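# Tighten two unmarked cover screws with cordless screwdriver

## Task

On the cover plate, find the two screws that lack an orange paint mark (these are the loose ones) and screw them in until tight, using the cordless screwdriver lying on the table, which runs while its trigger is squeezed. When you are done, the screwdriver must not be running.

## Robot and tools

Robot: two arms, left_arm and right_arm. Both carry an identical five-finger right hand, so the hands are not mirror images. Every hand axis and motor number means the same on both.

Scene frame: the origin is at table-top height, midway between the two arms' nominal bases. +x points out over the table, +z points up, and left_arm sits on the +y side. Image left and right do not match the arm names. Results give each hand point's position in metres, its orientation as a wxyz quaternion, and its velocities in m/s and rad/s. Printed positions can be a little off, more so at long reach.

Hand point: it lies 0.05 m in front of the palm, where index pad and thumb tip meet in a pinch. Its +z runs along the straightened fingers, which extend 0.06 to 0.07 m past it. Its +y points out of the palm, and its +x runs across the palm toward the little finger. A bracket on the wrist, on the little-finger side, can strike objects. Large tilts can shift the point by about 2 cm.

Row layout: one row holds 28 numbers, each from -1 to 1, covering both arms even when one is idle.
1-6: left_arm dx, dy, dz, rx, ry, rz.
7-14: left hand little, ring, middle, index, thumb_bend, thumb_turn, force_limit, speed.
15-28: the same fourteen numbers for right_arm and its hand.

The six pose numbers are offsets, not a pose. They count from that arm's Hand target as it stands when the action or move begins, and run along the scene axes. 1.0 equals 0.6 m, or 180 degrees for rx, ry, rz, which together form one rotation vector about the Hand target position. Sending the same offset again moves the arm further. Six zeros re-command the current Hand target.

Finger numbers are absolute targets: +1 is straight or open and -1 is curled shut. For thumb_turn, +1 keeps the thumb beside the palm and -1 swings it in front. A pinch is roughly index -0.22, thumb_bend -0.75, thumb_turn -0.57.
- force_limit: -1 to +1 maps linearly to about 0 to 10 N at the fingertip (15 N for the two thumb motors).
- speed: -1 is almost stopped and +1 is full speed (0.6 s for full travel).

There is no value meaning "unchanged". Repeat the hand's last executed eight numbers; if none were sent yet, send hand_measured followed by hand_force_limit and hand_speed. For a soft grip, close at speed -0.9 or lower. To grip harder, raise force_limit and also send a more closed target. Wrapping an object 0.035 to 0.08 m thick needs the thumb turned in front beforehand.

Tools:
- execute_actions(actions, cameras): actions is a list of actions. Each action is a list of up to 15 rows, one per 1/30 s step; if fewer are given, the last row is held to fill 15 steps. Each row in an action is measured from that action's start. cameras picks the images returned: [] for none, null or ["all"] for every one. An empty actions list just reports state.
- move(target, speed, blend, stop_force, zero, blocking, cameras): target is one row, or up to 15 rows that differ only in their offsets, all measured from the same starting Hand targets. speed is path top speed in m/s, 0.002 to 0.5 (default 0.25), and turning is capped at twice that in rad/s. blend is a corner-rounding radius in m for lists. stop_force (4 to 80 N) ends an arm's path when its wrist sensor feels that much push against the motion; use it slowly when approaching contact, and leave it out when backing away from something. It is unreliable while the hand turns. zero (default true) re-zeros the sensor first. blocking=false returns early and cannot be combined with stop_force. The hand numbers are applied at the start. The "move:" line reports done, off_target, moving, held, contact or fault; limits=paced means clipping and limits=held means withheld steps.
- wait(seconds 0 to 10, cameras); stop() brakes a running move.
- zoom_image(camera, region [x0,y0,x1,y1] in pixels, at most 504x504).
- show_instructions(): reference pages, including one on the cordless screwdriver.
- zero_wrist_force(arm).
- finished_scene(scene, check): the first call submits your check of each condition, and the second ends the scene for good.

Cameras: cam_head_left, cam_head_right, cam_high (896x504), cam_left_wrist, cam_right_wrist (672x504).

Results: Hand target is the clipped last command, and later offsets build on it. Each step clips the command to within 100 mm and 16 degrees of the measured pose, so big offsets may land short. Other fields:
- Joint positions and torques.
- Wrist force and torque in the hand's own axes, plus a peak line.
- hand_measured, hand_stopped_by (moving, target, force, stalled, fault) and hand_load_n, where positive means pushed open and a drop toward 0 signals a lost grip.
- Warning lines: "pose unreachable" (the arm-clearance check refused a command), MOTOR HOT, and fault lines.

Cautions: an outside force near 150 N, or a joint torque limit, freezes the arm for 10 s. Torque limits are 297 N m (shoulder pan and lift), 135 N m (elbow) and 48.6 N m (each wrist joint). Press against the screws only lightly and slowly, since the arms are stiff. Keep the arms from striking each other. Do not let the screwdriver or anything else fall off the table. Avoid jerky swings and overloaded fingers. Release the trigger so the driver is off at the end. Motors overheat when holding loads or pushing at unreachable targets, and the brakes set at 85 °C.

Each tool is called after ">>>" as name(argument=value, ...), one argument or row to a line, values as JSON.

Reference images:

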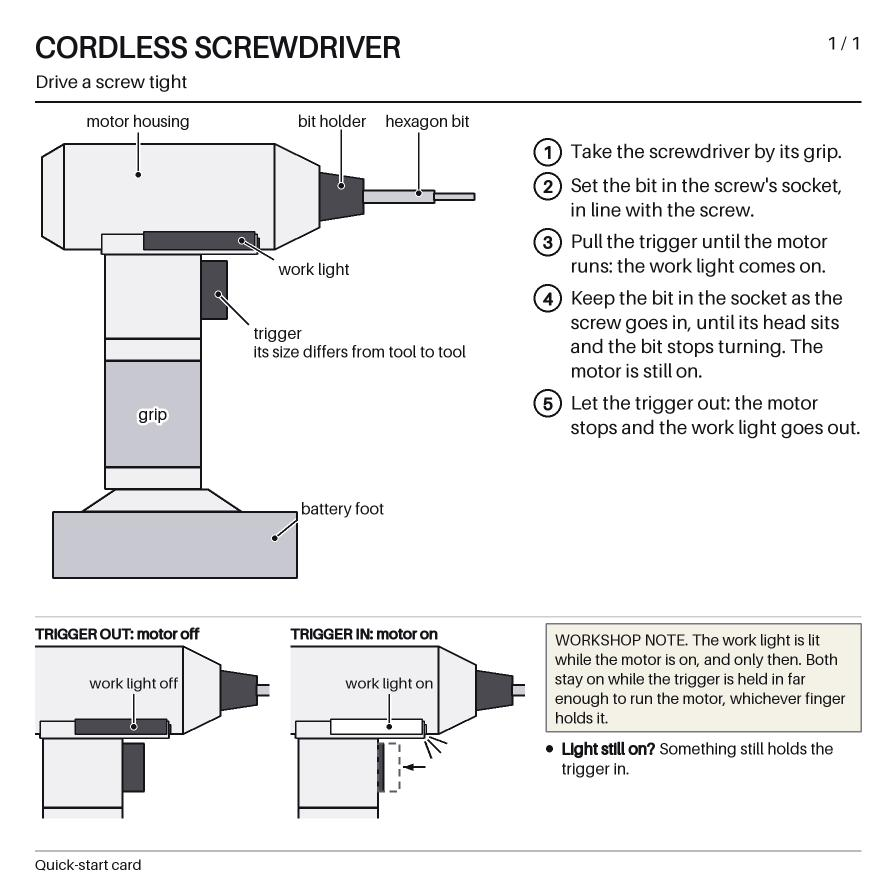

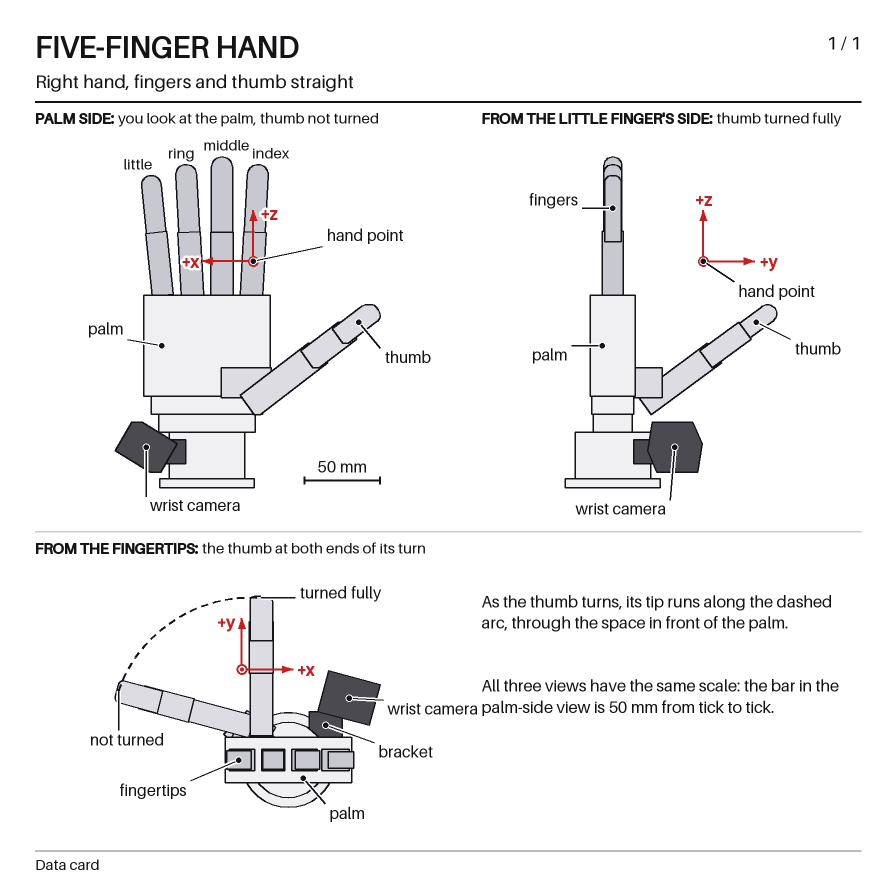

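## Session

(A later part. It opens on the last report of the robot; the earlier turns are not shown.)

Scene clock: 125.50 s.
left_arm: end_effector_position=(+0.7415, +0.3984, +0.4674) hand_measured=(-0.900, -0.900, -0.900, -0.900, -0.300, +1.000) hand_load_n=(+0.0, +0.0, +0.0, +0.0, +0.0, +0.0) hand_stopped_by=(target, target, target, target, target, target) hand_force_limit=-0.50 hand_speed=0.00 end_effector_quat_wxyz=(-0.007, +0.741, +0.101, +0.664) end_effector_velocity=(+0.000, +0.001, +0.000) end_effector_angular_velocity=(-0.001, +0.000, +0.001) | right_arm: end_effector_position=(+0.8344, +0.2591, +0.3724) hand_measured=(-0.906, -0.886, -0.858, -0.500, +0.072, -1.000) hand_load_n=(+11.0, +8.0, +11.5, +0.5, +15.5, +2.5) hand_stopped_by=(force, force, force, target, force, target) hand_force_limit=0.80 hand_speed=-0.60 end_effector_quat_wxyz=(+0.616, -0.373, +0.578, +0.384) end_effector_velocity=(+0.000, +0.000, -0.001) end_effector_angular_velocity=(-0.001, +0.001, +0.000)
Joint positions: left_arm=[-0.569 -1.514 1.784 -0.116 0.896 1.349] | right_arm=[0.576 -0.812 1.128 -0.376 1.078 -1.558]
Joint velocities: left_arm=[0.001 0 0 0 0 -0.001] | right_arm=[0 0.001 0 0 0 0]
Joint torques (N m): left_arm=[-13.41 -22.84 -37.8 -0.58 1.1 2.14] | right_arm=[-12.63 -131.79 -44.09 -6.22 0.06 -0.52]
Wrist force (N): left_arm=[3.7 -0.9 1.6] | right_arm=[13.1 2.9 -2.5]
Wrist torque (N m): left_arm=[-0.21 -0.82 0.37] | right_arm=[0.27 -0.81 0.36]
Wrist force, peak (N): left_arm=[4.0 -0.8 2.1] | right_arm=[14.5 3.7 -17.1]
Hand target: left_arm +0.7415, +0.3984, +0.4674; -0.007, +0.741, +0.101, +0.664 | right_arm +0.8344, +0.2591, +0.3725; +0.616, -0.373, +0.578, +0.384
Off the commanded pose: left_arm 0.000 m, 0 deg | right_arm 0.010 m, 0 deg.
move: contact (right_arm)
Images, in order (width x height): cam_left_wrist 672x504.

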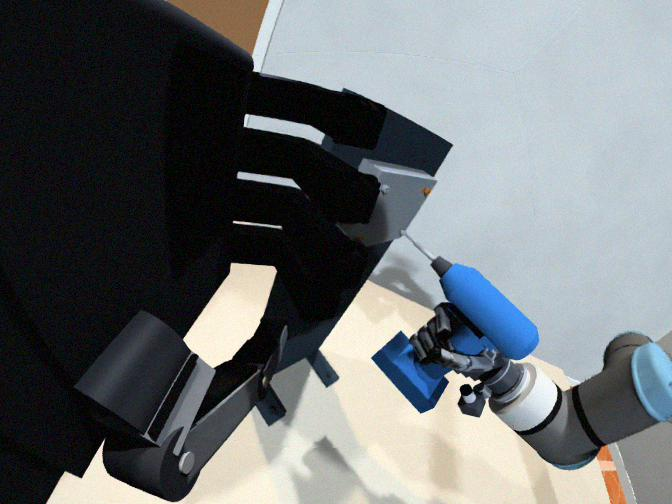

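>>> move(
  target=[
    [0,0,0,0,0,0,-0.9,-0.9,-0.9,-0.9,-0.3,1,-0.5,0,-0.002,-0.0028,0,0,0,0,-1,-1,-1,-0.9,-1,-1,0.8,-0.6],
    [0,0,0,0,0,0,-0.9,-0.9,-0.9,-0.9,-0.3,1,-0.5,0,-0.0027,-0.0023,-0.001,0,0,0,-1,-1,-1,-0.9,-1,-1,0.8,-0.6],
  ],
  speed=0.02,
  cameras=[],
)

>>> move(
  target=[0,0,0,0,0,0,-0.9,-0.9,-0.9,-0.9,-0.3,1,-0.5,0,0.0048,0.0068,0,0,0,0,-1,-1,-1,-0.9,-1,-1,0.8,-0.6],
  speed=0.005,
  stop_force=4,
  cameras=["cam_left_wrist"],
)

>>> zoom_image(
  camera="cam_left_wrist",
  region=[390, 215, 420, 245],
)

Scene clock: 127.17 s.
left_arm: end_effector_position=(+0.7415, +0.3984, +0.4674) hand_measured=(-0.900, -0.900, -0.900, -0.900, -0.300, +1.000) hand_load_n=(+0.0, +0.0, +0.0, +0.0, +0.0, +0.0) hand_stopped_by=(target, target, target, target, target, target) hand_force_limit=-0.50 hand_speed=0.00 end_effector_quat_wxyz=(-0.007, +0.741, +0.101, +0.664) end_effector_velocity=(+0.000, +0.000, +0.000) end_effector_angular_velocity=(-0.001, +0.000, -0.001) | right_arm: end_effector_position=(+0.8329, +0.2576, +0.3719) hand_measured=(-0.906, -0.886, -0.858, -0.870, +0.072, -1.000) hand_load_n=(+12.0, +8.5, +12.0, +12.0, +15.5, +2.5) hand_stopped_by=(force, force, force, force, force, target) hand_force_limit=0.80 hand_speed=-0.60 end_effector_quat_wxyz=(+0.616, -0.373, +0.578, +0.384) end_effector_velocity=(+0.000, +0.000, -0.001) end_effector_angular_velocity=(+0.000, +0.000, +0.001)
Joint positions: left_arm=[-0.569 -1.514 1.784 -0.116 0.896 1.349] | right_arm=[0.576 -0.816 1.135 -0.38 1.078 -1.558]
Joint velocities: left_arm=[0 0 0 0 0.001 -0.001] | right_arm=[0 0.001 0 -0.001 0 0]
Joint torques (N m): left_arm=[-12.72 -24.28 -45.58 2.01 0.81 0.99] | right_arm=[14.48 -110.93 -46.87 -4.53 2.54 -0.68]
Wrist force (N): left_arm=[3.5 -0.8 1.7] | right_arm=[13.2 2.2 -0.9]
Wrist torque (N m): left_arm=[-0.19 -0.79 0.36] | right_arm=[0.14 -0.79 0.36]
Wrist force, peak (N): left_arm=[3.9 -0.9 2.3] | right_arm=[13.4 2.2 -2.0]
Hand target: left_arm +0.7415, +0.3984, +0.4674; -0.007, +0.741, +0.101, +0.664 | right_arm +0.8328, +0.2577, +0.3719; +0.616, -0.373, +0.578, +0.384
Off the commanded pose: left_arm 0.000 m, 0 deg | right_arm 0.000 m, 0 deg.
move: done
No camera images: "cameras" was empty.

Scene clock: 128.60 s.
left_arm: end_effector_position=(+0.7415, +0.3984, +0.4674) hand_measured=(-0.900, -0.900, -0.900, -0.900, -0.300, +1.000) hand_load_n=(+0.0, +0.0, +0.0, +0.0, +0.0, +0.0) hand_stopped_by=(target, target, target, target, target, target) hand_force_limit=-0.50 hand_speed=0.00 end_effector_quat_wxyz=(-0.007, +0.741, +0.101, +0.664) end_effector_velocity=(+0.000, +0.000, +0.000) end_effector_angular_velocity=(+0.001, +0.001, -0.001) | right_arm: end_effector_position=(+0.8340, +0.2595, +0.3719) hand_measured=(-0.906, -0.886, -0.858, -0.870, +0.072, -1.000) hand_load_n=(+12.0, +8.5, +11.5, +12.0, +15.5, +2.5) hand_stopped_by=(force, force, force, force, force, target) hand_force_limit=0.80 hand_speed=-0.60 end_effector_quat_wxyz=(+0.616, -0.373, +0.578, +0.384) end_effector_velocity=(+0.000, +0.000, +0.002) end_effector_angular_velocity=(+0.001, -0.002, +0.000)
Joint positions: left_arm=[-0.569 -1.514 1.784 -0.116 0.896 1.349] | right_arm=[0.576 -0.812 1.128 -0.377 1.079 -1.558]
Joint velocities: left_arm=[0 0 0 0.001 0 0.001] | right_arm=[0 -0.002 0 -0.001 0 0]
Joint torques (N m): left_arm=[-11.68 -25.15 -49.36 2.1 0.54 0.24] | right_arm=[-10.45 -127.37 -43.27 -5.38 -0.49 -1.14]
Wrist force (N): left_arm=[3.7 -0.5 2.0] | right_arm=[10.4 2.2 -4.0]
Wrist torque (N m): left_arm=[-0.17 -0.84 0.39] | right_arm=[0.24 -1.04 0.21]
Wrist force, peak (N): left_arm=[4.1 -1.0 2.0] | right_arm=[13.5 2.3 -0.9]
Hand target: left_arm +0.7415, +0.3984, +0.4674; -0.007, +0.741, +0.101, +0.664 | right_arm +0.8341, +0.2594, +0.3719; +0.616, -0.373, +0.578, +0.384
Off the commanded pose: left_arm 0.000 m, 0 deg | right_arm 0.003 m, 0 deg.
move: contact (right_arm)
Images, in order (width x height): cam_left_wrist 672x504.

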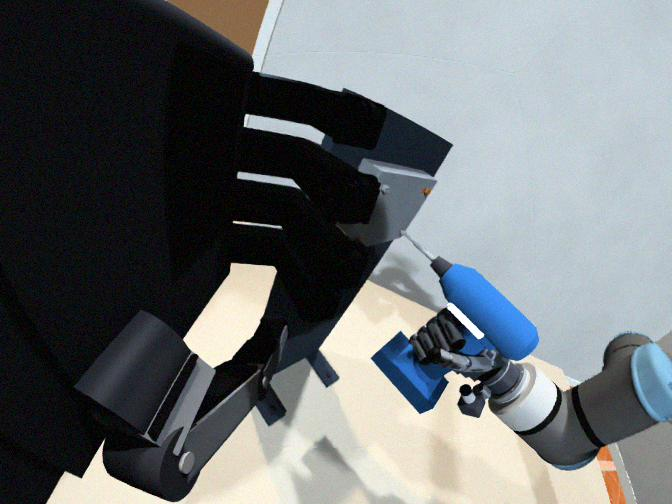

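Scaled by 16.800 from the camera's 672x504 image, which has a finer 960x720 frame.

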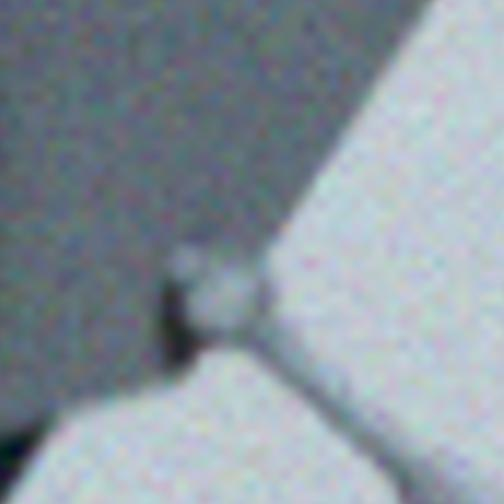

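>>> move(
  target=[
    [0,0,0,0,0,0,-0.9,-0.9,-0.9,-0.9,-0.3,1,-0.5,0,-0.002,-0.0028,0,0,0,0,-1,-1,-1,-0.9,-1,-1,0.8,-0.6],
    [0,0,0,0,0,0,-0.9,-0.9,-0.9,-0.9,-0.3,1,-0.5,0,-0.002,-0.0028,-0.0012,0,0,0,-1,-1,-1,-0.9,-1,-1,0.8,-0.6],
  ],
  speed=0.02,
  cameras=[],
)

>>> move(
  target=[0,0,0,0,0,0,-0.9,-0.9,-0.9,-0.9,-0.3,1,-0.5,0,0.0048,0.0068,0,0,0,0,-1,-1,-1,-0.9,-1,-1,0.8,-0.6],
  speed=0.005,
  stop_force=4,
  cameras=["cam_left_wrist","cam_high"],
)

>>> zoom_image(
  camera="cam_left_wrist",
  region=[390, 215, 420, 245],
)

>>> zoom_image(
  camera="cam_high",
  region=[430, 150, 480, 200],
)

Scene clock: 129.63 s.
left_arm: end_effector_position=(+0.7415, +0.3984, +0.4674) hand_measured=(-0.900, -0.900, -0.900, -0.900, -0.300, +1.000) hand_load_n=(+0.0, +0.0, +0.5, +0.0, +0.0, -0.5) hand_stopped_by=(target, target, target, target, target, target) hand_force_limit=-0.50 hand_speed=0.00 end_effector_quat_wxyz=(-0.007, +0.741, +0.101, +0.664) end_effector_velocity=(+0.000, +0.000, +0.000) end_effector_angular_velocity=(+0.000, +0.000, +0.000) | right_arm: end_effector_position=(+0.8328, +0.2577, +0.3713) hand_measured=(-0.906, -0.886, -0.858, -0.870, +0.072, -1.000) hand_load_n=(+11.5, +8.0, +12.0, +12.0, +15.5, +2.5) hand_stopped_by=(force, force, force, force, force, target) hand_force_limit=0.80 hand_speed=-0.60 end_effector_quat_wxyz=(+0.616, -0.373, +0.578, +0.384) end_effector_velocity=(+0.000, +0.000, -0.001) end_effector_angular_velocity=(+0.000, +0.001, +0.000)
Joint positions: left_arm=[-0.569 -1.514 1.783 -0.116 0.896 1.349] | right_arm=[0.576 -0.815 1.135 -0.381 1.078 -1.558]
Joint velocities: left_arm=[0 0 0 0 0 0] | right_arm=[0 0.001 0 0 0 0]
Joint torques (N m): left_arm=[-12.39 -24 -50.25 2.02 0.23 -0.22] | right_arm=[-11.79 -112.46 -45.34 -5.34 -0.82 0.72]
Wrist force (N): left_arm=[3.5 -0.6 2.1] | right_arm=[13.2 2.6 -0.7]
Wrist torque (N m): left_arm=[-0.19 -0.80 0.36] | right_arm=[0.20 -0.80 0.37]
Wrist force, peak (N): left_arm=[4.0 -0.7 2.2] | right_arm=[13.5 2.1 -1.2]
Hand target: left_arm +0.7415, +0.3984, +0.4674; -0.007, +0.741, +0.101, +0.664 | right_arm +0.8329, +0.2577, +0.3712; +0.616, -0.373, +0.578, +0.384
Off the commanded pose: left_arm 0.000 m, 0 deg | right_arm 0.000 m, 0 deg.
move: done
No camera images: "cameras" was empty.

Scene clock: 131.37 s.
left_arm: end_effector_position=(+0.7415, +0.3984, +0.4674) hand_measured=(-0.900, -0.900, -0.900, -0.900, -0.300, +1.000) hand_load_n=(+0.0, +0.0, +0.0, +0.0, +0.0, +0.0) hand_stopped_by=(target, target, target, target, target, target) hand_force_limit=-0.50 hand_speed=0.00 end_effector_quat_wxyz=(-0.007, +0.741, +0.101, +0.664) end_effector_velocity=(+0.000, +0.000, +0.001) end_effector_angular_velocity=(-0.001, -0.001, +0.000) | right_arm: end_effector_position=(+0.8340, +0.2592, +0.3712) hand_measured=(-0.906, -0.886, -0.858, -0.870, +0.072, -1.000) hand_load_n=(+11.5, +8.5, +12.0, +12.0, +15.5, +2.5) hand_stopped_by=(force, force, force, force, force, target) hand_force_limit=0.80 hand_speed=-0.60 end_effector_quat_wxyz=(+0.616, -0.373, +0.578, +0.384) end_effector_velocity=(+0.000, +0.000, +0.002) end_effector_angular_velocity=(+0.001, -0.002, +0.000)
Joint positions: left_arm=[-0.569 -1.514 1.783 -0.116 0.896 1.349] | right_arm=[0.576 -0.812 1.13 -0.378 1.079 -1.558]
Joint velocities: left_arm=[0 -0.001 0 0 0 -0.001] | right_arm=[0 -0.001 0 -0.001 0 0]
Joint torques (N m): left_arm=[-12.99 -23.26 -49.5 2.02 -0.08 -1.81] | right_arm=[-14.42 -130.07 -44.93 -5.79 -0.01 -0.21]
Wrist force (N): left_arm=[3.6 -0.6 1.9] | right_arm=[12.1 2.7 -6.0]
Wrist torque (N m): left_arm=[-0.18 -0.81 0.38] | right_arm=[0.34 -1.03 0.29]
Wrist force, peak (N): left_arm=[4.0 -1.1 2.0] | right_arm=[10.2 3.6 -11.3]
Hand target: left_arm +0.7415, +0.3984, +0.4674; -0.007, +0.741, +0.101, +0.664 | right_arm +0.8340, +0.2592, +0.3712; +0.616, -0.373, +0.578, +0.384
Off the commanded pose: left_arm 0.000 m, 0 deg | right_arm 0.003 m, 0 deg.
move: contact (right_arm)
Images, in order (width x height): cam_high 896x504, cam_left_wrist 672x504.

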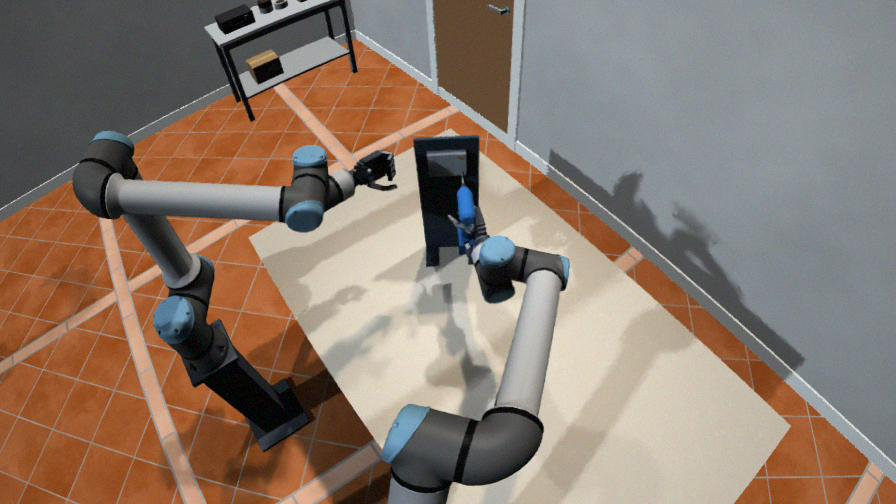

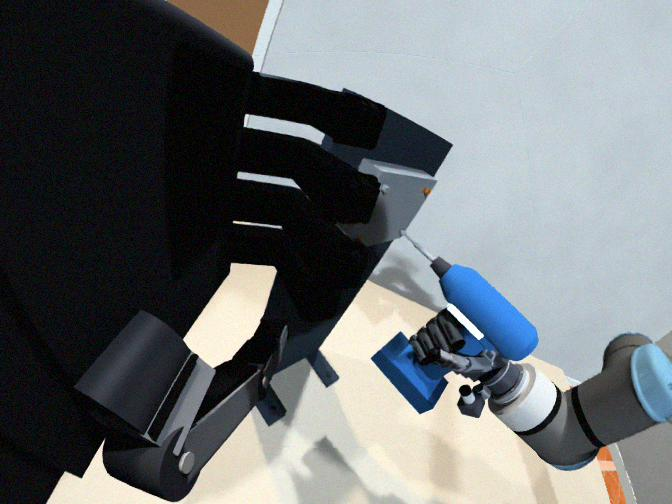

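Scaled by 16.800 from the camera's 672x504 image, which has a finer 960x720 frame.

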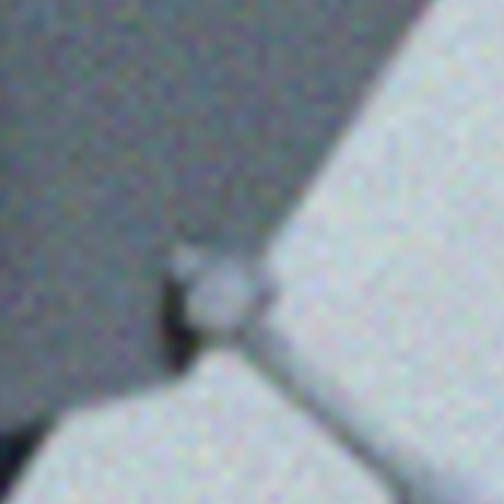

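Scaled by 10.080.

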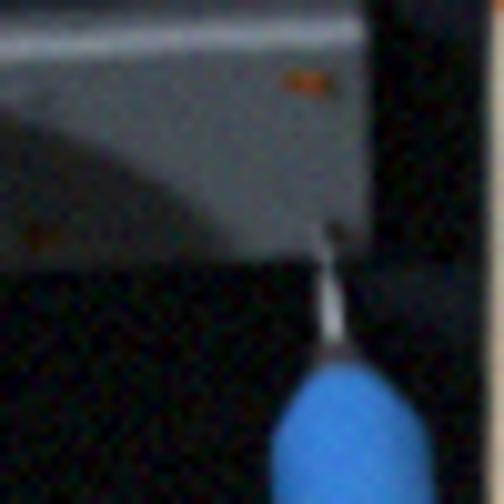

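>>> move(
  target=[
    [0,0,0.2,0,0,0,-0.9,-0.9,-0.9,-0.9,-0.3,1,-0.5,0,0,0,0,0,0,0,-1,-1,-1,-0.5,-1,-1,0.8,-0.6],
    [0.0955,-0.0537,0.2432,-0.0401,0.1898,0.1451,-0.9,-0.9,-0.9,-0.9,-0.3,1,-0.5,0,0,0,0,0,0,0,-1,-1,-1,-0.5,-1,-1,0.8,-0.6],
  ],
  speed=0.2,
  blend=[0.03, 0],
  cameras=["cam_left_wrist"],
)

>>> zoom_image(
  camera="cam_left_wrist",
  region=[380, 252, 410, 282],
)

Scene clock: 134.57 s.
left_arm: end_effector_position=(+0.7991, +0.3659, +0.6127) hand_measured=(-0.900, -0.900, -0.900, -0.900, -0.300, +1.000) hand_load_n=(+0.0, +0.0, +0.0, +0.0, +0.0, +0.0) hand_stopped_by=(target, target, target, target, target, target) hand_force_limit=-0.50 hand_speed=0.00 end_effector_quat_wxyz=(-0.138, +0.859, +0.297, +0.393) end_effector_velocity=(-0.001, -0.001, +0.000) end_effector_angular_velocity=(+0.002, +0.003, -0.002) | right_arm: end_effector_position=(+0.8340, +0.2592, +0.3712) hand_measured=(-0.906, -0.886, -0.858, -0.500, +0.072, -1.000) hand_load_n=(+11.0, +8.0, +11.5, +0.0, +15.5, +2.5) hand_stopped_by=(force, force, force, target, force, target) hand_force_limit=0.80 hand_speed=-0.60 end_effector_quat_wxyz=(+0.616, -0.373, +0.578, +0.384) end_effector_velocity=(+0.000, +0.000, +0.002) end_effector_angular_velocity=(+0.002, -0.002, +0.000)
Joint positions: left_arm=[-0.611 -1.043 0.793 1.468 0.769 0.479] | right_arm=[0.576 -0.812 1.13 -0.378 1.079 -1.558]
Joint velocities: left_arm=[-0.002 0 0 0.003 0 0.001] | right_arm=[0 -0.001 0 -0.002 0 0]
Joint torques (N m): left_arm=[-13 -67.31 -44.78 7.14 -2.65 -0.35] | right_arm=[-12.7 -128.66 -51.86 -3.2 0.09 -0.28]
Wrist force (N): left_arm=[3.4 -1.2 1.1] | right_arm=[12.5 3.0 -3.7]
Wrist torque (N m): left_arm=[-0.17 -0.74 0.37] | right_arm=[0.32 -0.90 0.33]
Wrist force, peak (N): left_arm=[4.3 -1.1 2.1] | right_arm=[12.4 2.6 -6.1]
Hand target: left_arm +0.7990, +0.3658, +0.6127; -0.138, +0.859, +0.297, +0.393 | right_arm +0.8340, +0.2592, +0.3712; +0.616, -0.373, +0.578, +0.384
Off the commanded pose: left_arm 0.001 m, 0 deg | right_arm 0.000 m, 0 deg.
move: done
Images, in order (width x height): cam_left_wrist 672x504.

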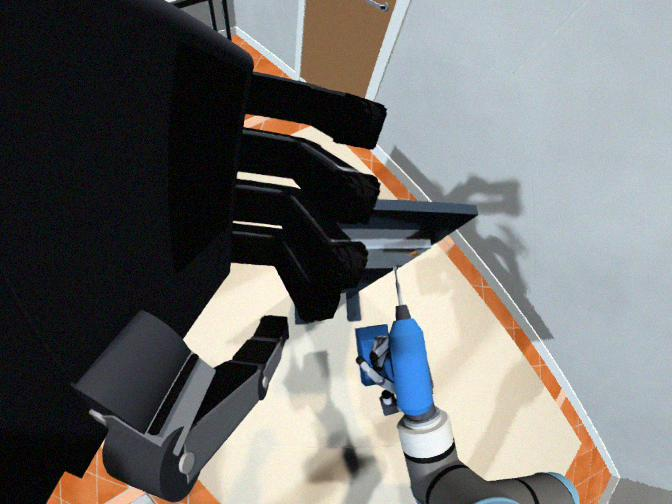

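Scaled by 16.800 from the camera's 672x504 image, which has a finer 960x720 frame.

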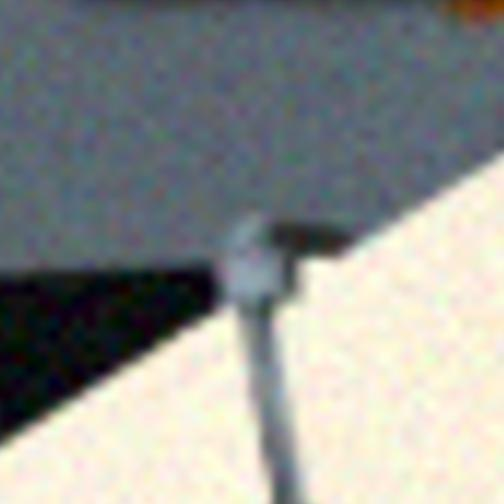

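>>> move(
  target=[
    [0,0,0,0,0,0,-0.9,-0.9,-0.9,-0.9,-0.3,1,-0.5,0,-0.002,-0.0028,0,0,0,0,-1,-1,-1,-0.9,-1,-1,0.8,-0.6],
    [0,0,0,0,0,0,-0.9,-0.9,-0.9,-0.9,-0.3,1,-0.5,0,-0.0015,-0.0032,0.0008,0,0,0,-1,-1,-1,-0.9,-1,-1,0.8,-0.6],
  ],
  speed=0.02,
  cameras=[],
)

>>> move(
  target=[0,0,0,0,0,0,-0.9,-0.9,-0.9,-0.9,-0.3,1,-0.5,0,0.0048,0.0068,0,0,0,0,-1,-1,-1,-0.9,-1,-1,0.8,-0.6],
  speed=0.005,
  stop_force=4,
  cameras=["cam_left_wrist"],
)

>>> zoom_image(
  camera="cam_left_wrist",
  region=[380, 252, 410, 282],
)

Scene clock: 135.77 s.
left_arm: end_effector_position=(+0.7990, +0.3658, +0.6127) hand_measured=(-0.900, -0.900, -0.900, -0.900, -0.300, +1.000) hand_load_n=(+0.0, +0.0, +0.0, +0.0, +0.0, +0.0) hand_stopped_by=(target, target, target, target, target, target) hand_force_limit=-0.50 hand_speed=0.00 end_effector_quat_wxyz=(-0.138, +0.859, +0.297, +0.393) end_effector_velocity=(+0.000, -0.001, +0.000) end_effector_angular_velocity=(+0.000, +0.001, -0.002) | right_arm: end_effector_position=(+0.8331, +0.2572, +0.3717) hand_measured=(-0.906, -0.886, -0.858, -0.870, +0.072, -1.000) hand_load_n=(+11.5, +8.5, +11.5, +12.0, +15.5, +2.5) hand_stopped_by=(force, force, force, force, force, target) hand_force_limit=0.80 hand_speed=-0.60 end_effector_quat_wxyz=(+0.616, -0.373, +0.578, +0.384) end_effector_velocity=(+0.000, +0.000, +0.002) end_effector_angular_velocity=(+0.000, -0.001, +0.000)
Joint positions: left_arm=[-0.611 -1.043 0.792 1.468 0.769 0.479] | right_arm=[0.575 -0.816 1.135 -0.38 1.077 -1.558]
Joint velocities: left_arm=[-0.001 0 0 0 0.001 0.001] | right_arm=[0 -0.001 0 0.001 0 0]
Joint torques (N m): left_arm=[-12.42 -58.18 -44.09 4.49 -2.13 -2.57] | right_arm=[-8.38 -126.93 -55.16 -2.17 -0.49 1.55]
Wrist force (N): left_arm=[3.2 -1.2 0.6] | right_arm=[13.3 2.5 -0.7]
Wrist torque (N m): left_arm=[-0.15 -0.69 0.34] | right_arm=[0.19 -0.81 0.38]
Wrist force, peak (N): left_arm=[3.6 -1.5 0.9] | right_arm=[13.0 2.8 -3.5]
Hand target: left_arm +0.7990, +0.3658, +0.6127; -0.138, +0.859, +0.297, +0.393 | right_arm +0.8331, +0.2572, +0.3717; +0.616, -0.373, +0.578, +0.384
Off the commanded pose: left_arm 0.000 m, 0 deg | right_arm 0.000 m, 0 deg.
move: done
No camera images: "cameras" was empty.

Scene clock: 137.60 s.
left_arm: end_effector_position=(+0.7990, +0.3658, +0.6127) hand_measured=(-0.900, -0.900, -0.900, -0.900, -0.300, +1.000) hand_load_n=(+0.0, +0.0, +0.0, +0.0, +0.0, +0.0) hand_stopped_by=(target, target, target, target, target, target) hand_force_limit=-0.50 hand_speed=0.00 end_effector_quat_wxyz=(-0.138, +0.859, +0.297, +0.393) end_effector_velocity=(+0.000, +0.000, +0.000) end_effector_angular_velocity=(+0.000, +0.000, +0.000) | right_arm: end_effector_position=(+0.8343, +0.2589, +0.3717) hand_measured=(-0.906, -0.886, -0.858, -0.870, +0.072, -1.000) hand_load_n=(+11.5, +8.5, +11.5, +12.0, +16.0, +2.5) hand_stopped_by=(force, force, force, force, force, target) hand_force_limit=0.80 hand_speed=-0.60 end_effector_quat_wxyz=(+0.616, -0.373, +0.578, +0.384) end_effector_velocity=(+0.000, +0.000, +0.001) end_effector_angular_velocity=(+0.000, +0.000, +0.000)
Joint positions: left_arm=[-0.611 -1.043 0.792 1.468 0.769 0.479] | right_arm=[0.576 -0.812 1.129 -0.378 1.078 -1.558]
Joint velocities: left_arm=[0 0 0 -0.001 0 0.001] | right_arm=[0 -0.001 0 0.001 0 0]
Joint torques (N m): left_arm=[-11.4 -62.39 -35.52 -0.41 -1.54 -2.48] | right_arm=[-14.96 -128.66 -45.57 -5.63 -0.23 0.49]
Wrist force (N): left_arm=[3.2 -1.3 1.0] | right_arm=[12.1 2.7 -3.4]
Wrist torque (N m): left_arm=[-0.18 -0.71 0.35] | right_arm=[0.24 -0.85 0.29]
Wrist force, peak (N): left_arm=[3.5 -1.2 1.1] | right_arm=[13.8 2.5 -1.1]
Hand target: left_arm +0.7990, +0.3658, +0.6127; -0.138, +0.859, +0.297, +0.393 | right_arm +0.8343, +0.2589, +0.3717; +0.616, -0.373, +0.578, +0.384
Off the commanded pose: left_arm 0.000 m, 0 deg | right_arm 0.003 m, 0 deg.
move: contact (right_arm)
Images, in order (width x height): cam_left_wrist 672x504.

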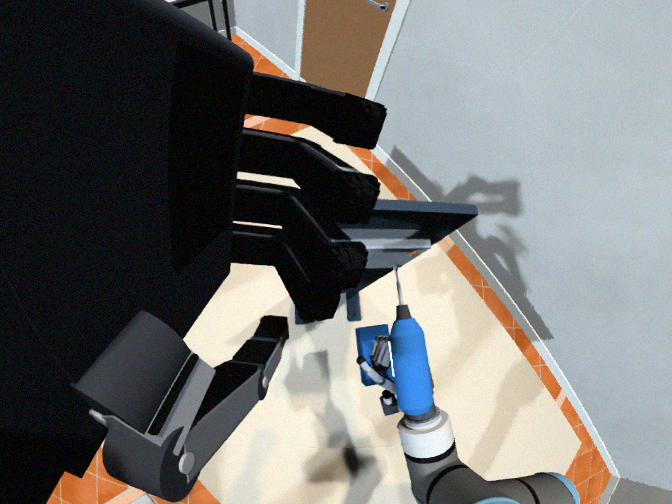

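Scaled by 16.800 from the camera's 672x504 image, which has a finer 960x720 frame.

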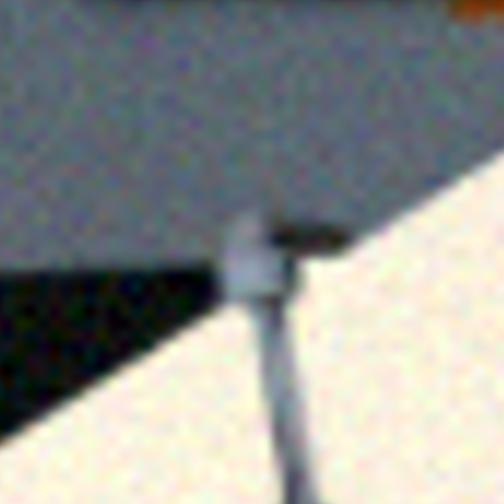

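>>> move(
  target=[
    [0,0,0,0,0,0,-0.9,-0.9,-0.9,-0.9,-0.3,1,-0.5,0,-0.002,-0.0028,0,0,0,0,-1,-1,-1,-0.9,-1,-1,0.8,-0.6],
    [0,0,0,0,0,0,-0.9,-0.9,-0.9,-0.9,-0.3,1,-0.5,0,-0.0027,-0.0023,0,0,0,0,-1,-1,-1,-0.9,-1,-1,0.8,-0.6],
  ],
  speed=0.02,
  cameras=[],
)

>>> move(
  target=[0,0,0,0,0,0,-0.9,-0.9,-0.9,-0.9,-0.3,1,-0.5,0,0.0048,0.0068,0,0,0,0,-1,-1,-1,-0.9,-1,-1,0.8,-0.6],
  speed=0.005,
  stop_force=4,
  cameras=["cam_left_wrist"],
)

>>> zoom_image(
  camera="cam_left_wrist",
  region=[380, 252, 410, 282],
)

Scene clock: 138.60 s.
left_arm: end_effector_position=(+0.7990, +0.3658, +0.6127) hand_measured=(-0.900, -0.900, -0.900, -0.900, -0.300, +1.000) hand_load_n=(+0.0, +0.0, +0.0, +0.0, +0.0, +0.0) hand_stopped_by=(target, target, target, target, target, target) hand_force_limit=-0.50 hand_speed=0.00 end_effector_quat_wxyz=(-0.138, +0.859, +0.297, +0.393) end_effector_velocity=(+0.000, -0.001, +0.000) end_effector_angular_velocity=(+0.000, +0.000, -0.001) | right_arm: end_effector_position=(+0.8328, +0.2574, +0.3717) hand_measured=(-0.906, -0.886, -0.858, -0.870, +0.072, -1.000) hand_load_n=(+11.5, +8.5, +12.0, +12.0, +15.5, +2.5) hand_stopped_by=(force, force, force, force, force, target) hand_force_limit=0.80 hand_speed=-0.60 end_effector_quat_wxyz=(+0.616, -0.373, +0.578, +0.384) end_effector_velocity=(+0.000, +0.000, +0.000) end_effector_angular_velocity=(+0.000, +0.000, +0.000)
Joint positions: left_arm=[-0.611 -1.043 0.792 1.468 0.769 0.479] | right_arm=[0.575 -0.816 1.136 -0.38 1.078 -1.557]
Joint velocities: left_arm=[-0.001 0 0 0 0 0] | right_arm=[0 0 0 0 0 0]
Joint torques (N m): left_arm=[-8.77 -58.96 -29.99 0.29 -1.01 -2.39] | right_arm=[14.68 -124.03 -48.85 -5.58 2.49 1.63]
Wrist force (N): left_arm=[3.3 -1.2 1.0] | right_arm=[12.8 2.6 -0.8]
Wrist torque (N m): left_arm=[-0.17 -0.72 0.36] | right_arm=[0.20 -0.73 0.35]
Wrist force, peak (N): left_arm=[3.5 -1.5 0.7] | right_arm=[13.5 2.0 -0.7]
Hand target: left_arm +0.7990, +0.3658, +0.6127; -0.138, +0.859, +0.297, +0.393 | right_arm +0.8327, +0.2575, +0.3717; +0.616, -0.373, +0.578, +0.384
Off the commanded pose: left_arm 0.000 m, 0 deg | right_arm 0.000 m, 0 deg.
move: done
No camera images: "cameras" was empty.

Scene clock: 139.90 s.
left_arm: end_effector_position=(+0.7990, +0.3658, +0.6127) hand_measured=(-0.900, -0.900, -0.900, -0.900, -0.300, +1.000) hand_load_n=(+0.0, +0.0, +0.0, +0.0, +0.0, +0.0) hand_stopped_by=(target, target, target, target, target, target) hand_force_limit=-0.50 hand_speed=0.00 end_effector_quat_wxyz=(-0.138, +0.859, +0.297, +0.393) end_effector_velocity=(+0.000, -0.001, +0.000) end_effector_angular_velocity=(+0.001, +0.000, -0.001) | right_arm: end_effector_position=(+0.8341, +0.2596, +0.3717) hand_measured=(-0.906, -0.886, -0.858, -0.870, +0.072, -1.000) hand_load_n=(+12.0, +8.5, +11.5, +12.0, +15.5, +2.5) hand_stopped_by=(force, force, force, force, force, target) hand_force_limit=0.80 hand_speed=-0.60 end_effector_quat_wxyz=(+0.616, -0.373, +0.578, +0.384) end_effector_velocity=(+0.000, +0.000, -0.001) end_effector_angular_velocity=(+0.000, -0.001, +0.000)
Joint positions: left_arm=[-0.611 -1.043 0.792 1.468 0.769 0.479] | right_arm=[0.576 -0.812 1.128 -0.377 1.079 -1.558]
Joint velocities: left_arm=[-0.001 0 0 0 -0.001 0] | right_arm=[0 0.001 0 -0.002 0 0]
Joint torques (N m): left_arm=[-9.43 -59.27 -26.84 -0.03 -0.83 -2.75] | right_arm=[-5.99 -125.26 -41.33 -5.15 -0.31 0.81]
Wrist force (N): left_arm=[3.3 -1.1 0.6] | right_arm=[9.4 2.3 -4.7]
Wrist torque (N m): left_arm=[-0.13 -0.71 0.35] | right_arm=[0.31 -1.28 0.18]
Wrist force, peak (N): left_arm=[3.6 -1.4 1.1] | right_arm=[13.4 2.7 -1.3]
Hand target: left_arm +0.7990, +0.3658, +0.6127; -0.138, +0.859, +0.297, +0.393 | right_arm +0.8341, +0.2595, +0.3718; +0.616, -0.373, +0.578, +0.384
Off the commanded pose: left_arm 0.000 m, 0 deg | right_arm 0.003 m, 0 deg.
move: contact (right_arm)
Images, in order (width x height): cam_left_wrist 672x504.

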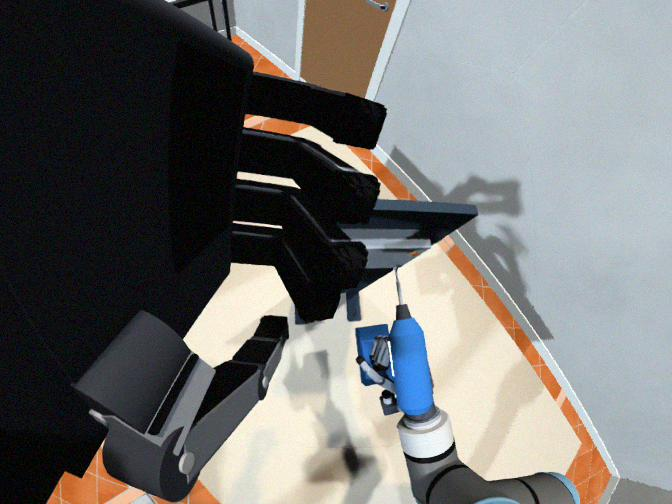

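Scaled by 16.800 from the camera's 672x504 image, which has a finer 960x720 frame.

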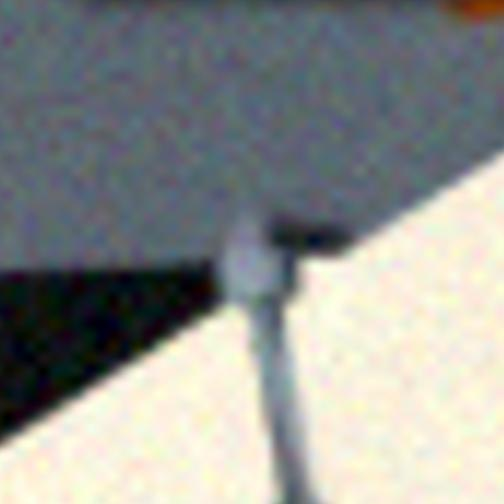

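>>> move(
  target=[
    [0,0,0,0,0,0,-0.9,-0.9,-0.9,-0.9,-0.3,1,-0.5,0,-0.002,-0.0028,0,0,0,0,-1,-1,-1,-0.9,-1,-1,0.8,-0.6],
    [0,0,0,0,0,0,-0.9,-0.9,-0.9,-0.9,-0.3,1,-0.5,0,-0.0027,-0.0023,0,0,0,0,-1,-1,-1,-0.9,-1,-1,0.8,-0.6],
  ],
  speed=0.02,
  cameras=[],
)

>>> move(
  target=[0,0,0,0,0,0,-0.9,-0.9,-0.9,-0.9,-0.3,1,-0.5,0,0.0048,0.0068,0,0,0,0,-1,-1,-1,-0.9,-1,-1,0.8,-0.6],
  speed=0.005,
  stop_force=4,
  cameras=["cam_left_wrist"],
)

>>> zoom_image(
  camera="cam_left_wrist",
  region=[380, 252, 410, 282],
)

Scene clock: 141.00 s.
left_arm: end_effector_position=(+0.7990, +0.3658, +0.6127) hand_measured=(-0.900, -0.900, -0.900, -0.900, -0.300, +1.000) hand_load_n=(+0.0, +0.0, +0.0, +0.0, +0.0, +0.0) hand_stopped_by=(target, target, target, target, target, target) hand_force_limit=-0.50 hand_speed=0.00 end_effector_quat_wxyz=(-0.138, +0.859, +0.297, +0.393) end_effector_velocity=(+0.000, +0.000, +0.000) end_effector_angular_velocity=(-0.001, +0.000, +0.000) | right_arm: end_effector_position=(+0.8326, +0.2580, +0.3718) hand_measured=(-0.906, -0.886, -0.858, -0.870, +0.072, -1.000) hand_load_n=(+11.5, +8.5, +12.0, +12.0, +15.5, +2.5) hand_stopped_by=(force, force, force, force, force, target) hand_force_limit=0.80 hand_speed=-0.60 end_effector_quat_wxyz=(+0.616, -0.373, +0.578, +0.384) end_effector_velocity=(+0.000, +0.000, +0.001) end_effector_angular_velocity=(+0.000, +0.000, +0.000)
Joint positions: left_arm=[-0.611 -1.043 0.792 1.468 0.769 0.479] | right_arm=[0.576 -0.815 1.135 -0.38 1.079 -1.557]
Joint velocities: left_arm=[0 0 0 0 0 0] | right_arm=[0 -0.001 0 0.001 0 0]
Joint torques (N m): left_arm=[-11.35 -59.99 -28.64 0.35 -0.91 -2.24] | right_arm=[14.94 -126.42 -47.95 -5.55 2.73 1.31]
Wrist force (N): left_arm=[3.4 -1.3 0.6] | right_arm=[12.8 2.2 -0.8]
Wrist torque (N m): left_arm=[-0.16 -0.72 0.36] | right_arm=[0.15 -0.74 0.34]
Wrist force, peak (N): left_arm=[3.5 -1.6 1.0] | right_arm=[13.4 2.1 -0.8]
Hand target: left_arm +0.7990, +0.3658, +0.6127; -0.138, +0.859, +0.297, +0.393 | right_arm +0.8325, +0.2582, +0.3718; +0.616, -0.373, +0.578, +0.384
Off the commanded pose: left_arm 0.000 m, 0 deg | right_arm 0.000 m, 0 deg.
move: done
No camera images: "cameras" was empty.

Scene clock: 142.40 s.
left_arm: end_effector_position=(+0.7990, +0.3658, +0.6127) hand_measured=(-0.900, -0.900, -0.900, -0.900, -0.300, +1.000) hand_load_n=(+0.0, +0.5, +0.0, +0.0, +0.0, +0.0) hand_stopped_by=(target, target, target, target, target, target) hand_force_limit=-0.50 hand_speed=0.00 end_effector_quat_wxyz=(-0.138, +0.859, +0.297, +0.393) end_effector_velocity=(+0.000, -0.001, +0.000) end_effector_angular_velocity=(+0.000, -0.001, -0.001) | right_arm: end_effector_position=(+0.8336, +0.2598, +0.3718) hand_measured=(-0.906, -0.886, -0.858, -0.870, +0.072, -1.000) hand_load_n=(+12.0, +8.5, +12.0, +12.0, +16.0, +2.5) hand_stopped_by=(force, force, force, force, force, target) hand_force_limit=0.80 hand_speed=-0.60 end_effector_quat_wxyz=(+0.616, -0.373, +0.578, +0.384) end_effector_velocity=(+0.000, +0.000, -0.002) end_effector_angular_velocity=(-0.001, +0.001, +0.000)
Joint positions: left_arm=[-0.611 -1.043 0.792 1.468 0.769 0.479] | right_arm=[0.577 -0.812 1.128 -0.377 1.079 -1.558]
Joint velocities: left_arm=[-0.001 0 0 -0.001 0 0.001] | right_arm=[0 0.001 0 0 0 0]
Joint torques (N m): left_arm=[-7.11 -62.37 -29.28 0.94 -1.42 -2.35] | right_arm=[-7.15 -126 -43.13 -5.64 -0.53 0.8]
Wrist force (N): left_arm=[3.1 -1.1 0.9] | right_arm=[10.3 1.0 -5.6]
Wrist torque (N m): left_arm=[-0.16 -0.68 0.34] | right_arm=[0.46 -1.12 0.25]
Wrist force, peak (N): left_arm=[3.4 -1.6 1.2] | right_arm=[13.3 2.5 -0.7]
Hand target: left_arm +0.7990, +0.3658, +0.6127; -0.138, +0.859, +0.297, +0.393 | right_arm +0.8337, +0.2597, +0.3718; +0.616, -0.373, +0.578, +0.384
Off the commanded pose: left_arm 0.000 m, 0 deg | right_arm 0.003 m, 0 deg.
move: contact (right_arm)
Images, in order (width x height): cam_left_wrist 672x504.

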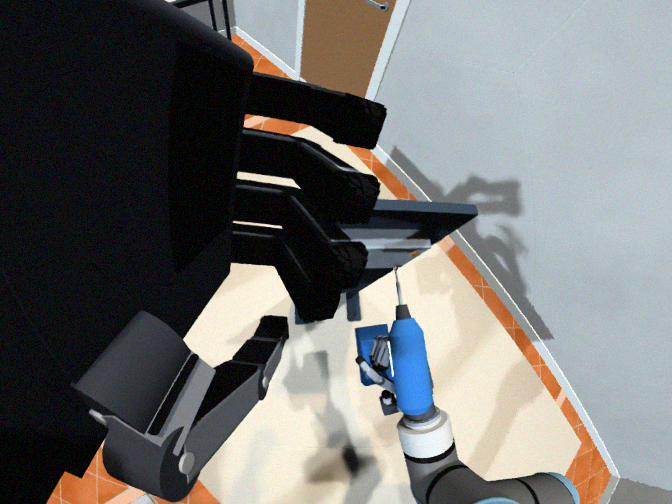

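Scaled by 16.800 from the camera's 672x504 image, which has a finer 960x720 frame.

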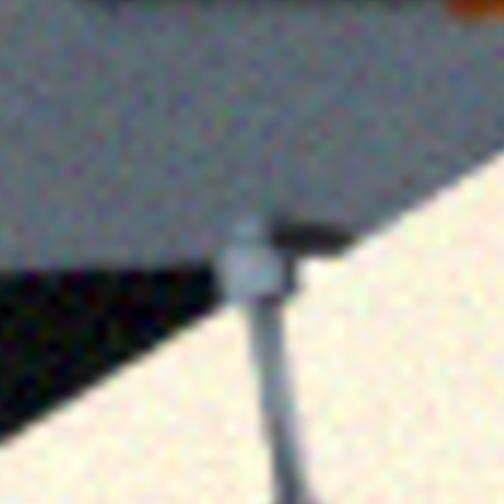

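>>> move(
  target=[
    [0,0,0,0,0,0,-0.9,-0.9,-0.9,-0.9,-0.3,1,-0.5,0,-0.002,-0.0028,0,0,0,0,-1,-1,-1,-0.9,-1,-1,0.8,-0.6],
    [0,0,0,0,0,0,-0.9,-0.9,-0.9,-0.9,-0.3,1,-0.5,0,-0.002,-0.0028,0.001,0,0,0,-1,-1,-1,-0.9,-1,-1,0.8,-0.6],
  ],
  speed=0.02,
  cameras=[],
)

>>> move(
  target=[0,0,0,0,0,0,-0.9,-0.9,-0.9,-0.9,-0.3,1,-0.5,0,0.0048,0.0068,0,0,0,0,-1,-1,-1,-0.9,-1,-1,0.8,-0.6],
  speed=0.005,
  stop_force=4,
  cameras=["cam_left_wrist"],
)

>>> zoom_image(
  camera="cam_left_wrist",
  region=[380, 252, 410, 282],
)

Scene clock: 143.50 s.
left_arm: end_effector_position=(+0.7990, +0.3658, +0.6127) hand_measured=(-0.900, -0.900, -0.900, -0.900, -0.300, +1.000) hand_load_n=(+0.0, +0.0, +0.0, +0.0, +0.0, +0.0) hand_stopped_by=(target, target, target, target, target, target) hand_force_limit=-0.50 hand_speed=0.00 end_effector_quat_wxyz=(-0.138, +0.859, +0.297, +0.393) end_effector_velocity=(-0.001, +0.000, +0.000) end_effector_angular_velocity=(+0.000, +0.001, -0.001) | right_arm: end_effector_position=(+0.8324, +0.2580, +0.3724) hand_measured=(-0.906, -0.886, -0.858, -0.870, +0.072, -1.000) hand_load_n=(+11.5, +8.5, +12.0, +12.5, +16.0, +2.5) hand_stopped_by=(force, force, force, force, force, target) hand_force_limit=0.80 hand_speed=-0.60 end_effector_quat_wxyz=(+0.616, -0.373, +0.578, +0.384) end_effector_velocity=(+0.000, +0.000, +0.000) end_effector_angular_velocity=(+0.000, +0.000, +0.000)
Joint positions: left_arm=[-0.611 -1.043 0.792 1.468 0.769 0.479] | right_arm=[0.576 -0.816 1.134 -0.379 1.079 -1.557]
Joint velocities: left_arm=[0 -0.001 0 0.001 0 0.001] | right_arm=[0 0 0 0 0 0]
Joint torques (N m): left_arm=[-9.83 -58.56 -29.69 1.37 -0.91 -2.71] | right_arm=[-11.81 -126.98 -54.98 -1.89 -0.87 2.15]
Wrist force (N): left_arm=[3.2 -1.1 0.9] | right_arm=[13.1 2.1 -1.0]
Wrist torque (N m): left_arm=[-0.14 -0.70 0.35] | right_arm=[0.15 -0.78 0.36]
Wrist force, peak (N): left_arm=[3.7 -1.1 1.0] | right_arm=[13.4 2.4 -1.0]
Hand target: left_arm +0.7990, +0.3658, +0.6127; -0.138, +0.859, +0.297, +0.393 | right_arm +0.8325, +0.2581, +0.3724; +0.616, -0.373, +0.578, +0.384
Off the commanded pose: left_arm 0.000 m, 0 deg | right_arm 0.000 m, 0 deg.
move: done
No camera images: "cameras" was empty.

Scene clock: 145.00 s.
left_arm: end_effector_position=(+0.7990, +0.3658, +0.6127) hand_measured=(-0.900, -0.900, -0.900, -0.900, -0.300, +1.000) hand_load_n=(+0.0, +0.0, +0.0, +0.0, +0.5, +0.0) hand_stopped_by=(target, target, target, target, target, target) hand_force_limit=-0.50 hand_speed=0.00 end_effector_quat_wxyz=(-0.138, +0.859, +0.297, +0.393) end_effector_velocity=(+0.000, +0.000, +0.000) end_effector_angular_velocity=(+0.000, +0.000, +0.000) | right_arm: end_effector_position=(+0.8338, +0.2599, +0.3724) hand_measured=(-0.906, -0.886, -0.858, -0.870, +0.072, -1.000) hand_load_n=(+12.0, +8.5, +12.0, +12.0, +15.5, +3.0) hand_stopped_by=(force, force, force, force, force, target) hand_force_limit=0.80 hand_speed=-0.60 end_effector_quat_wxyz=(+0.616, -0.373, +0.578, +0.384) end_effector_velocity=(+0.000, +0.000, +0.000) end_effector_angular_velocity=(+0.000, -0.001, +0.000)
Joint positions: left_arm=[-0.611 -1.043 0.792 1.468 0.769 0.479] | right_arm=[0.577 -0.812 1.127 -0.376 1.079 -1.557]
Joint velocities: left_arm=[0 0 0 0 0 -0.001] | right_arm=[0 0 0 0 0 0]
Joint torques (N m): left_arm=[-7.24 -60.77 -28.85 1.34 -1.03 -1.85] | right_arm=[-11.92 -130.6 -44.35 -6.16 -0.56 1.28]
Wrist force (N): left_arm=[3.1 -1.0 0.6] | right_arm=[12.7 1.8 -2.2]
Wrist torque (N m): left_arm=[-0.12 -0.67 0.34] | right_arm=[0.28 -0.76 0.36]
Wrist force, peak (N): left_arm=[3.5 -1.6 1.0] | right_arm=[13.1 1.1 -8.1]
Hand target: left_arm +0.7990, +0.3658, +0.6127; -0.138, +0.859, +0.297, +0.393 | right_arm +0.8338, +0.2599, +0.3724; +0.616, -0.373, +0.578, +0.384
Off the commanded pose: left_arm 0.000 m, 0 deg | right_arm 0.003 m, 0 deg.
move: contact (right_arm)
Images, in order (width x height): cam_left_wrist 672x504.

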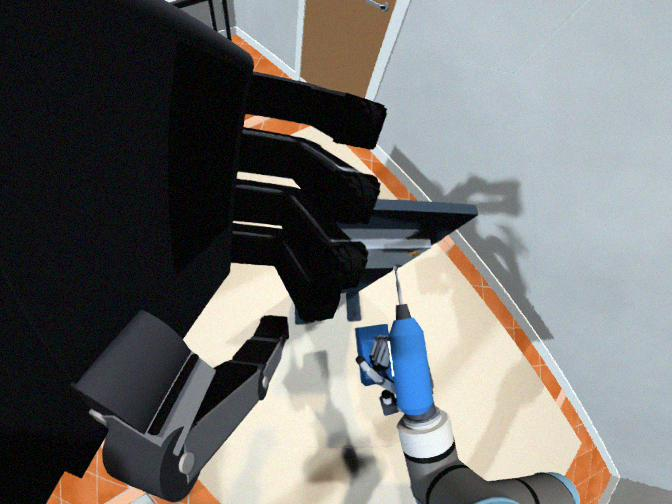

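Scaled by 16.800 from the camera's 672x504 image, which has a finer 960x720 frame.

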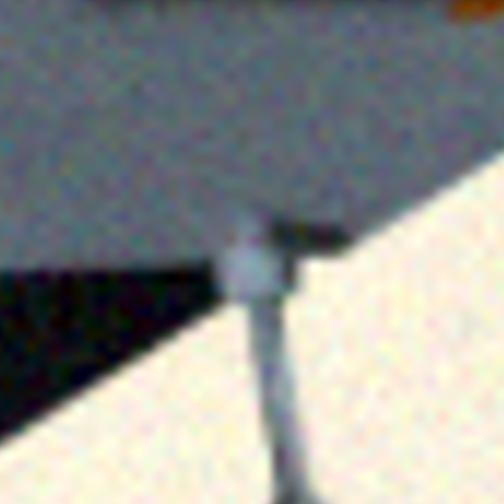

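>>> move(
  target=[0,0,0,0,0,0,-0.9,-0.9,-0.9,-0.9,-0.3,1,-0.5,0,0.0048,0.0068,0,0,0,0,-1,-1,-1,-0.9,-1,-1,0.8,-0.6],
  speed=0.004,
  stop_force=7,
  cameras=["cam_left_wrist"],
)

>>> zoom_image(
  camera="cam_left_wrist",
  region=[380, 252, 410, 282],
)

Scene clock: 146.03 s.
left_arm: end_effector_position=(+0.7990, +0.3658, +0.6127) hand_measured=(-0.900, -0.900, -0.900, -0.900, -0.300, +1.000) hand_load_n=(+0.0, +0.0, +0.0, +0.0, +0.0, +0.0) hand_stopped_by=(target, target, target, target, target, target) hand_force_limit=-0.50 hand_speed=0.00 end_effector_quat_wxyz=(-0.138, +0.859, +0.297, +0.393) end_effector_velocity=(+0.000, +0.001, +0.000) end_effector_angular_velocity=(-0.001, +0.000, +0.001) | right_arm: end_effector_position=(+0.8342, +0.2602, +0.3725) hand_measured=(-0.906, -0.886, -0.858, -0.870, +0.072, -1.000) hand_load_n=(+11.5, +8.5, +12.0, +12.5, +16.0, +2.5) hand_stopped_by=(force, force, force, force, force, target) hand_force_limit=0.80 hand_speed=-0.60 end_effector_quat_wxyz=(+0.616, -0.373, +0.578, +0.384) end_effector_velocity=(+0.000, +0.000, +0.000) end_effector_angular_velocity=(+0.000, -0.001, +0.000)
Joint positions: left_arm=[-0.611 -1.043 0.792 1.468 0.769 0.479] | right_arm=[0.577 -0.811 1.126 -0.376 1.079 -1.557]
Joint velocities: left_arm=[0.001 0 0 0 0.001 -0.001] | right_arm=[0 0 0 0 0 0]
Joint torques (N m): left_arm=[-8.04 -60.63 -30.66 1.39 -0.74 -1.67] | right_arm=[-2.54 -131.77 -43.51 -6.42 -0.35 1.28]
Wrist force (N): left_arm=[3.2 -1.4 0.9] | right_arm=[13.1 2.1 -0.7]
Wrist torque (N m): left_arm=[-0.18 -0.70 0.34] | right_arm=[0.14 -0.77 0.36]
Wrist force, peak (N): left_arm=[3.8 -1.2 0.5] | right_arm=[14.2 1.7 -8.1]
Hand target: left_arm +0.7990, +0.3658, +0.6127; -0.138, +0.859, +0.297, +0.393 | right_arm +0.8342, +0.2602, +0.3725; +0.616, -0.373, +0.578, +0.384
Off the commanded pose: left_arm 0.000 m, 0 deg | right_arm 0.005 m, 0 deg.
move: contact (right_arm)
Images, in order (width x height): cam_left_wrist 672x504.

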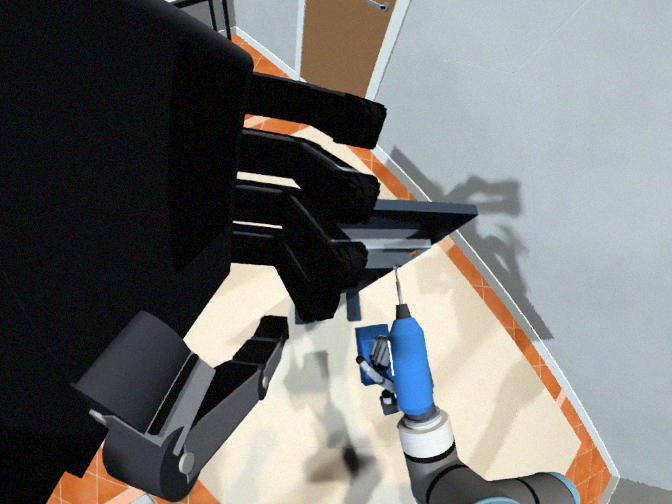

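Scaled by 16.800 from the camera's 672x504 image, which has a finer 960x720 frame.

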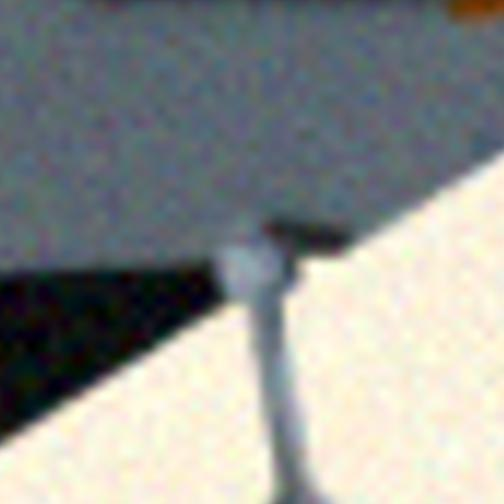

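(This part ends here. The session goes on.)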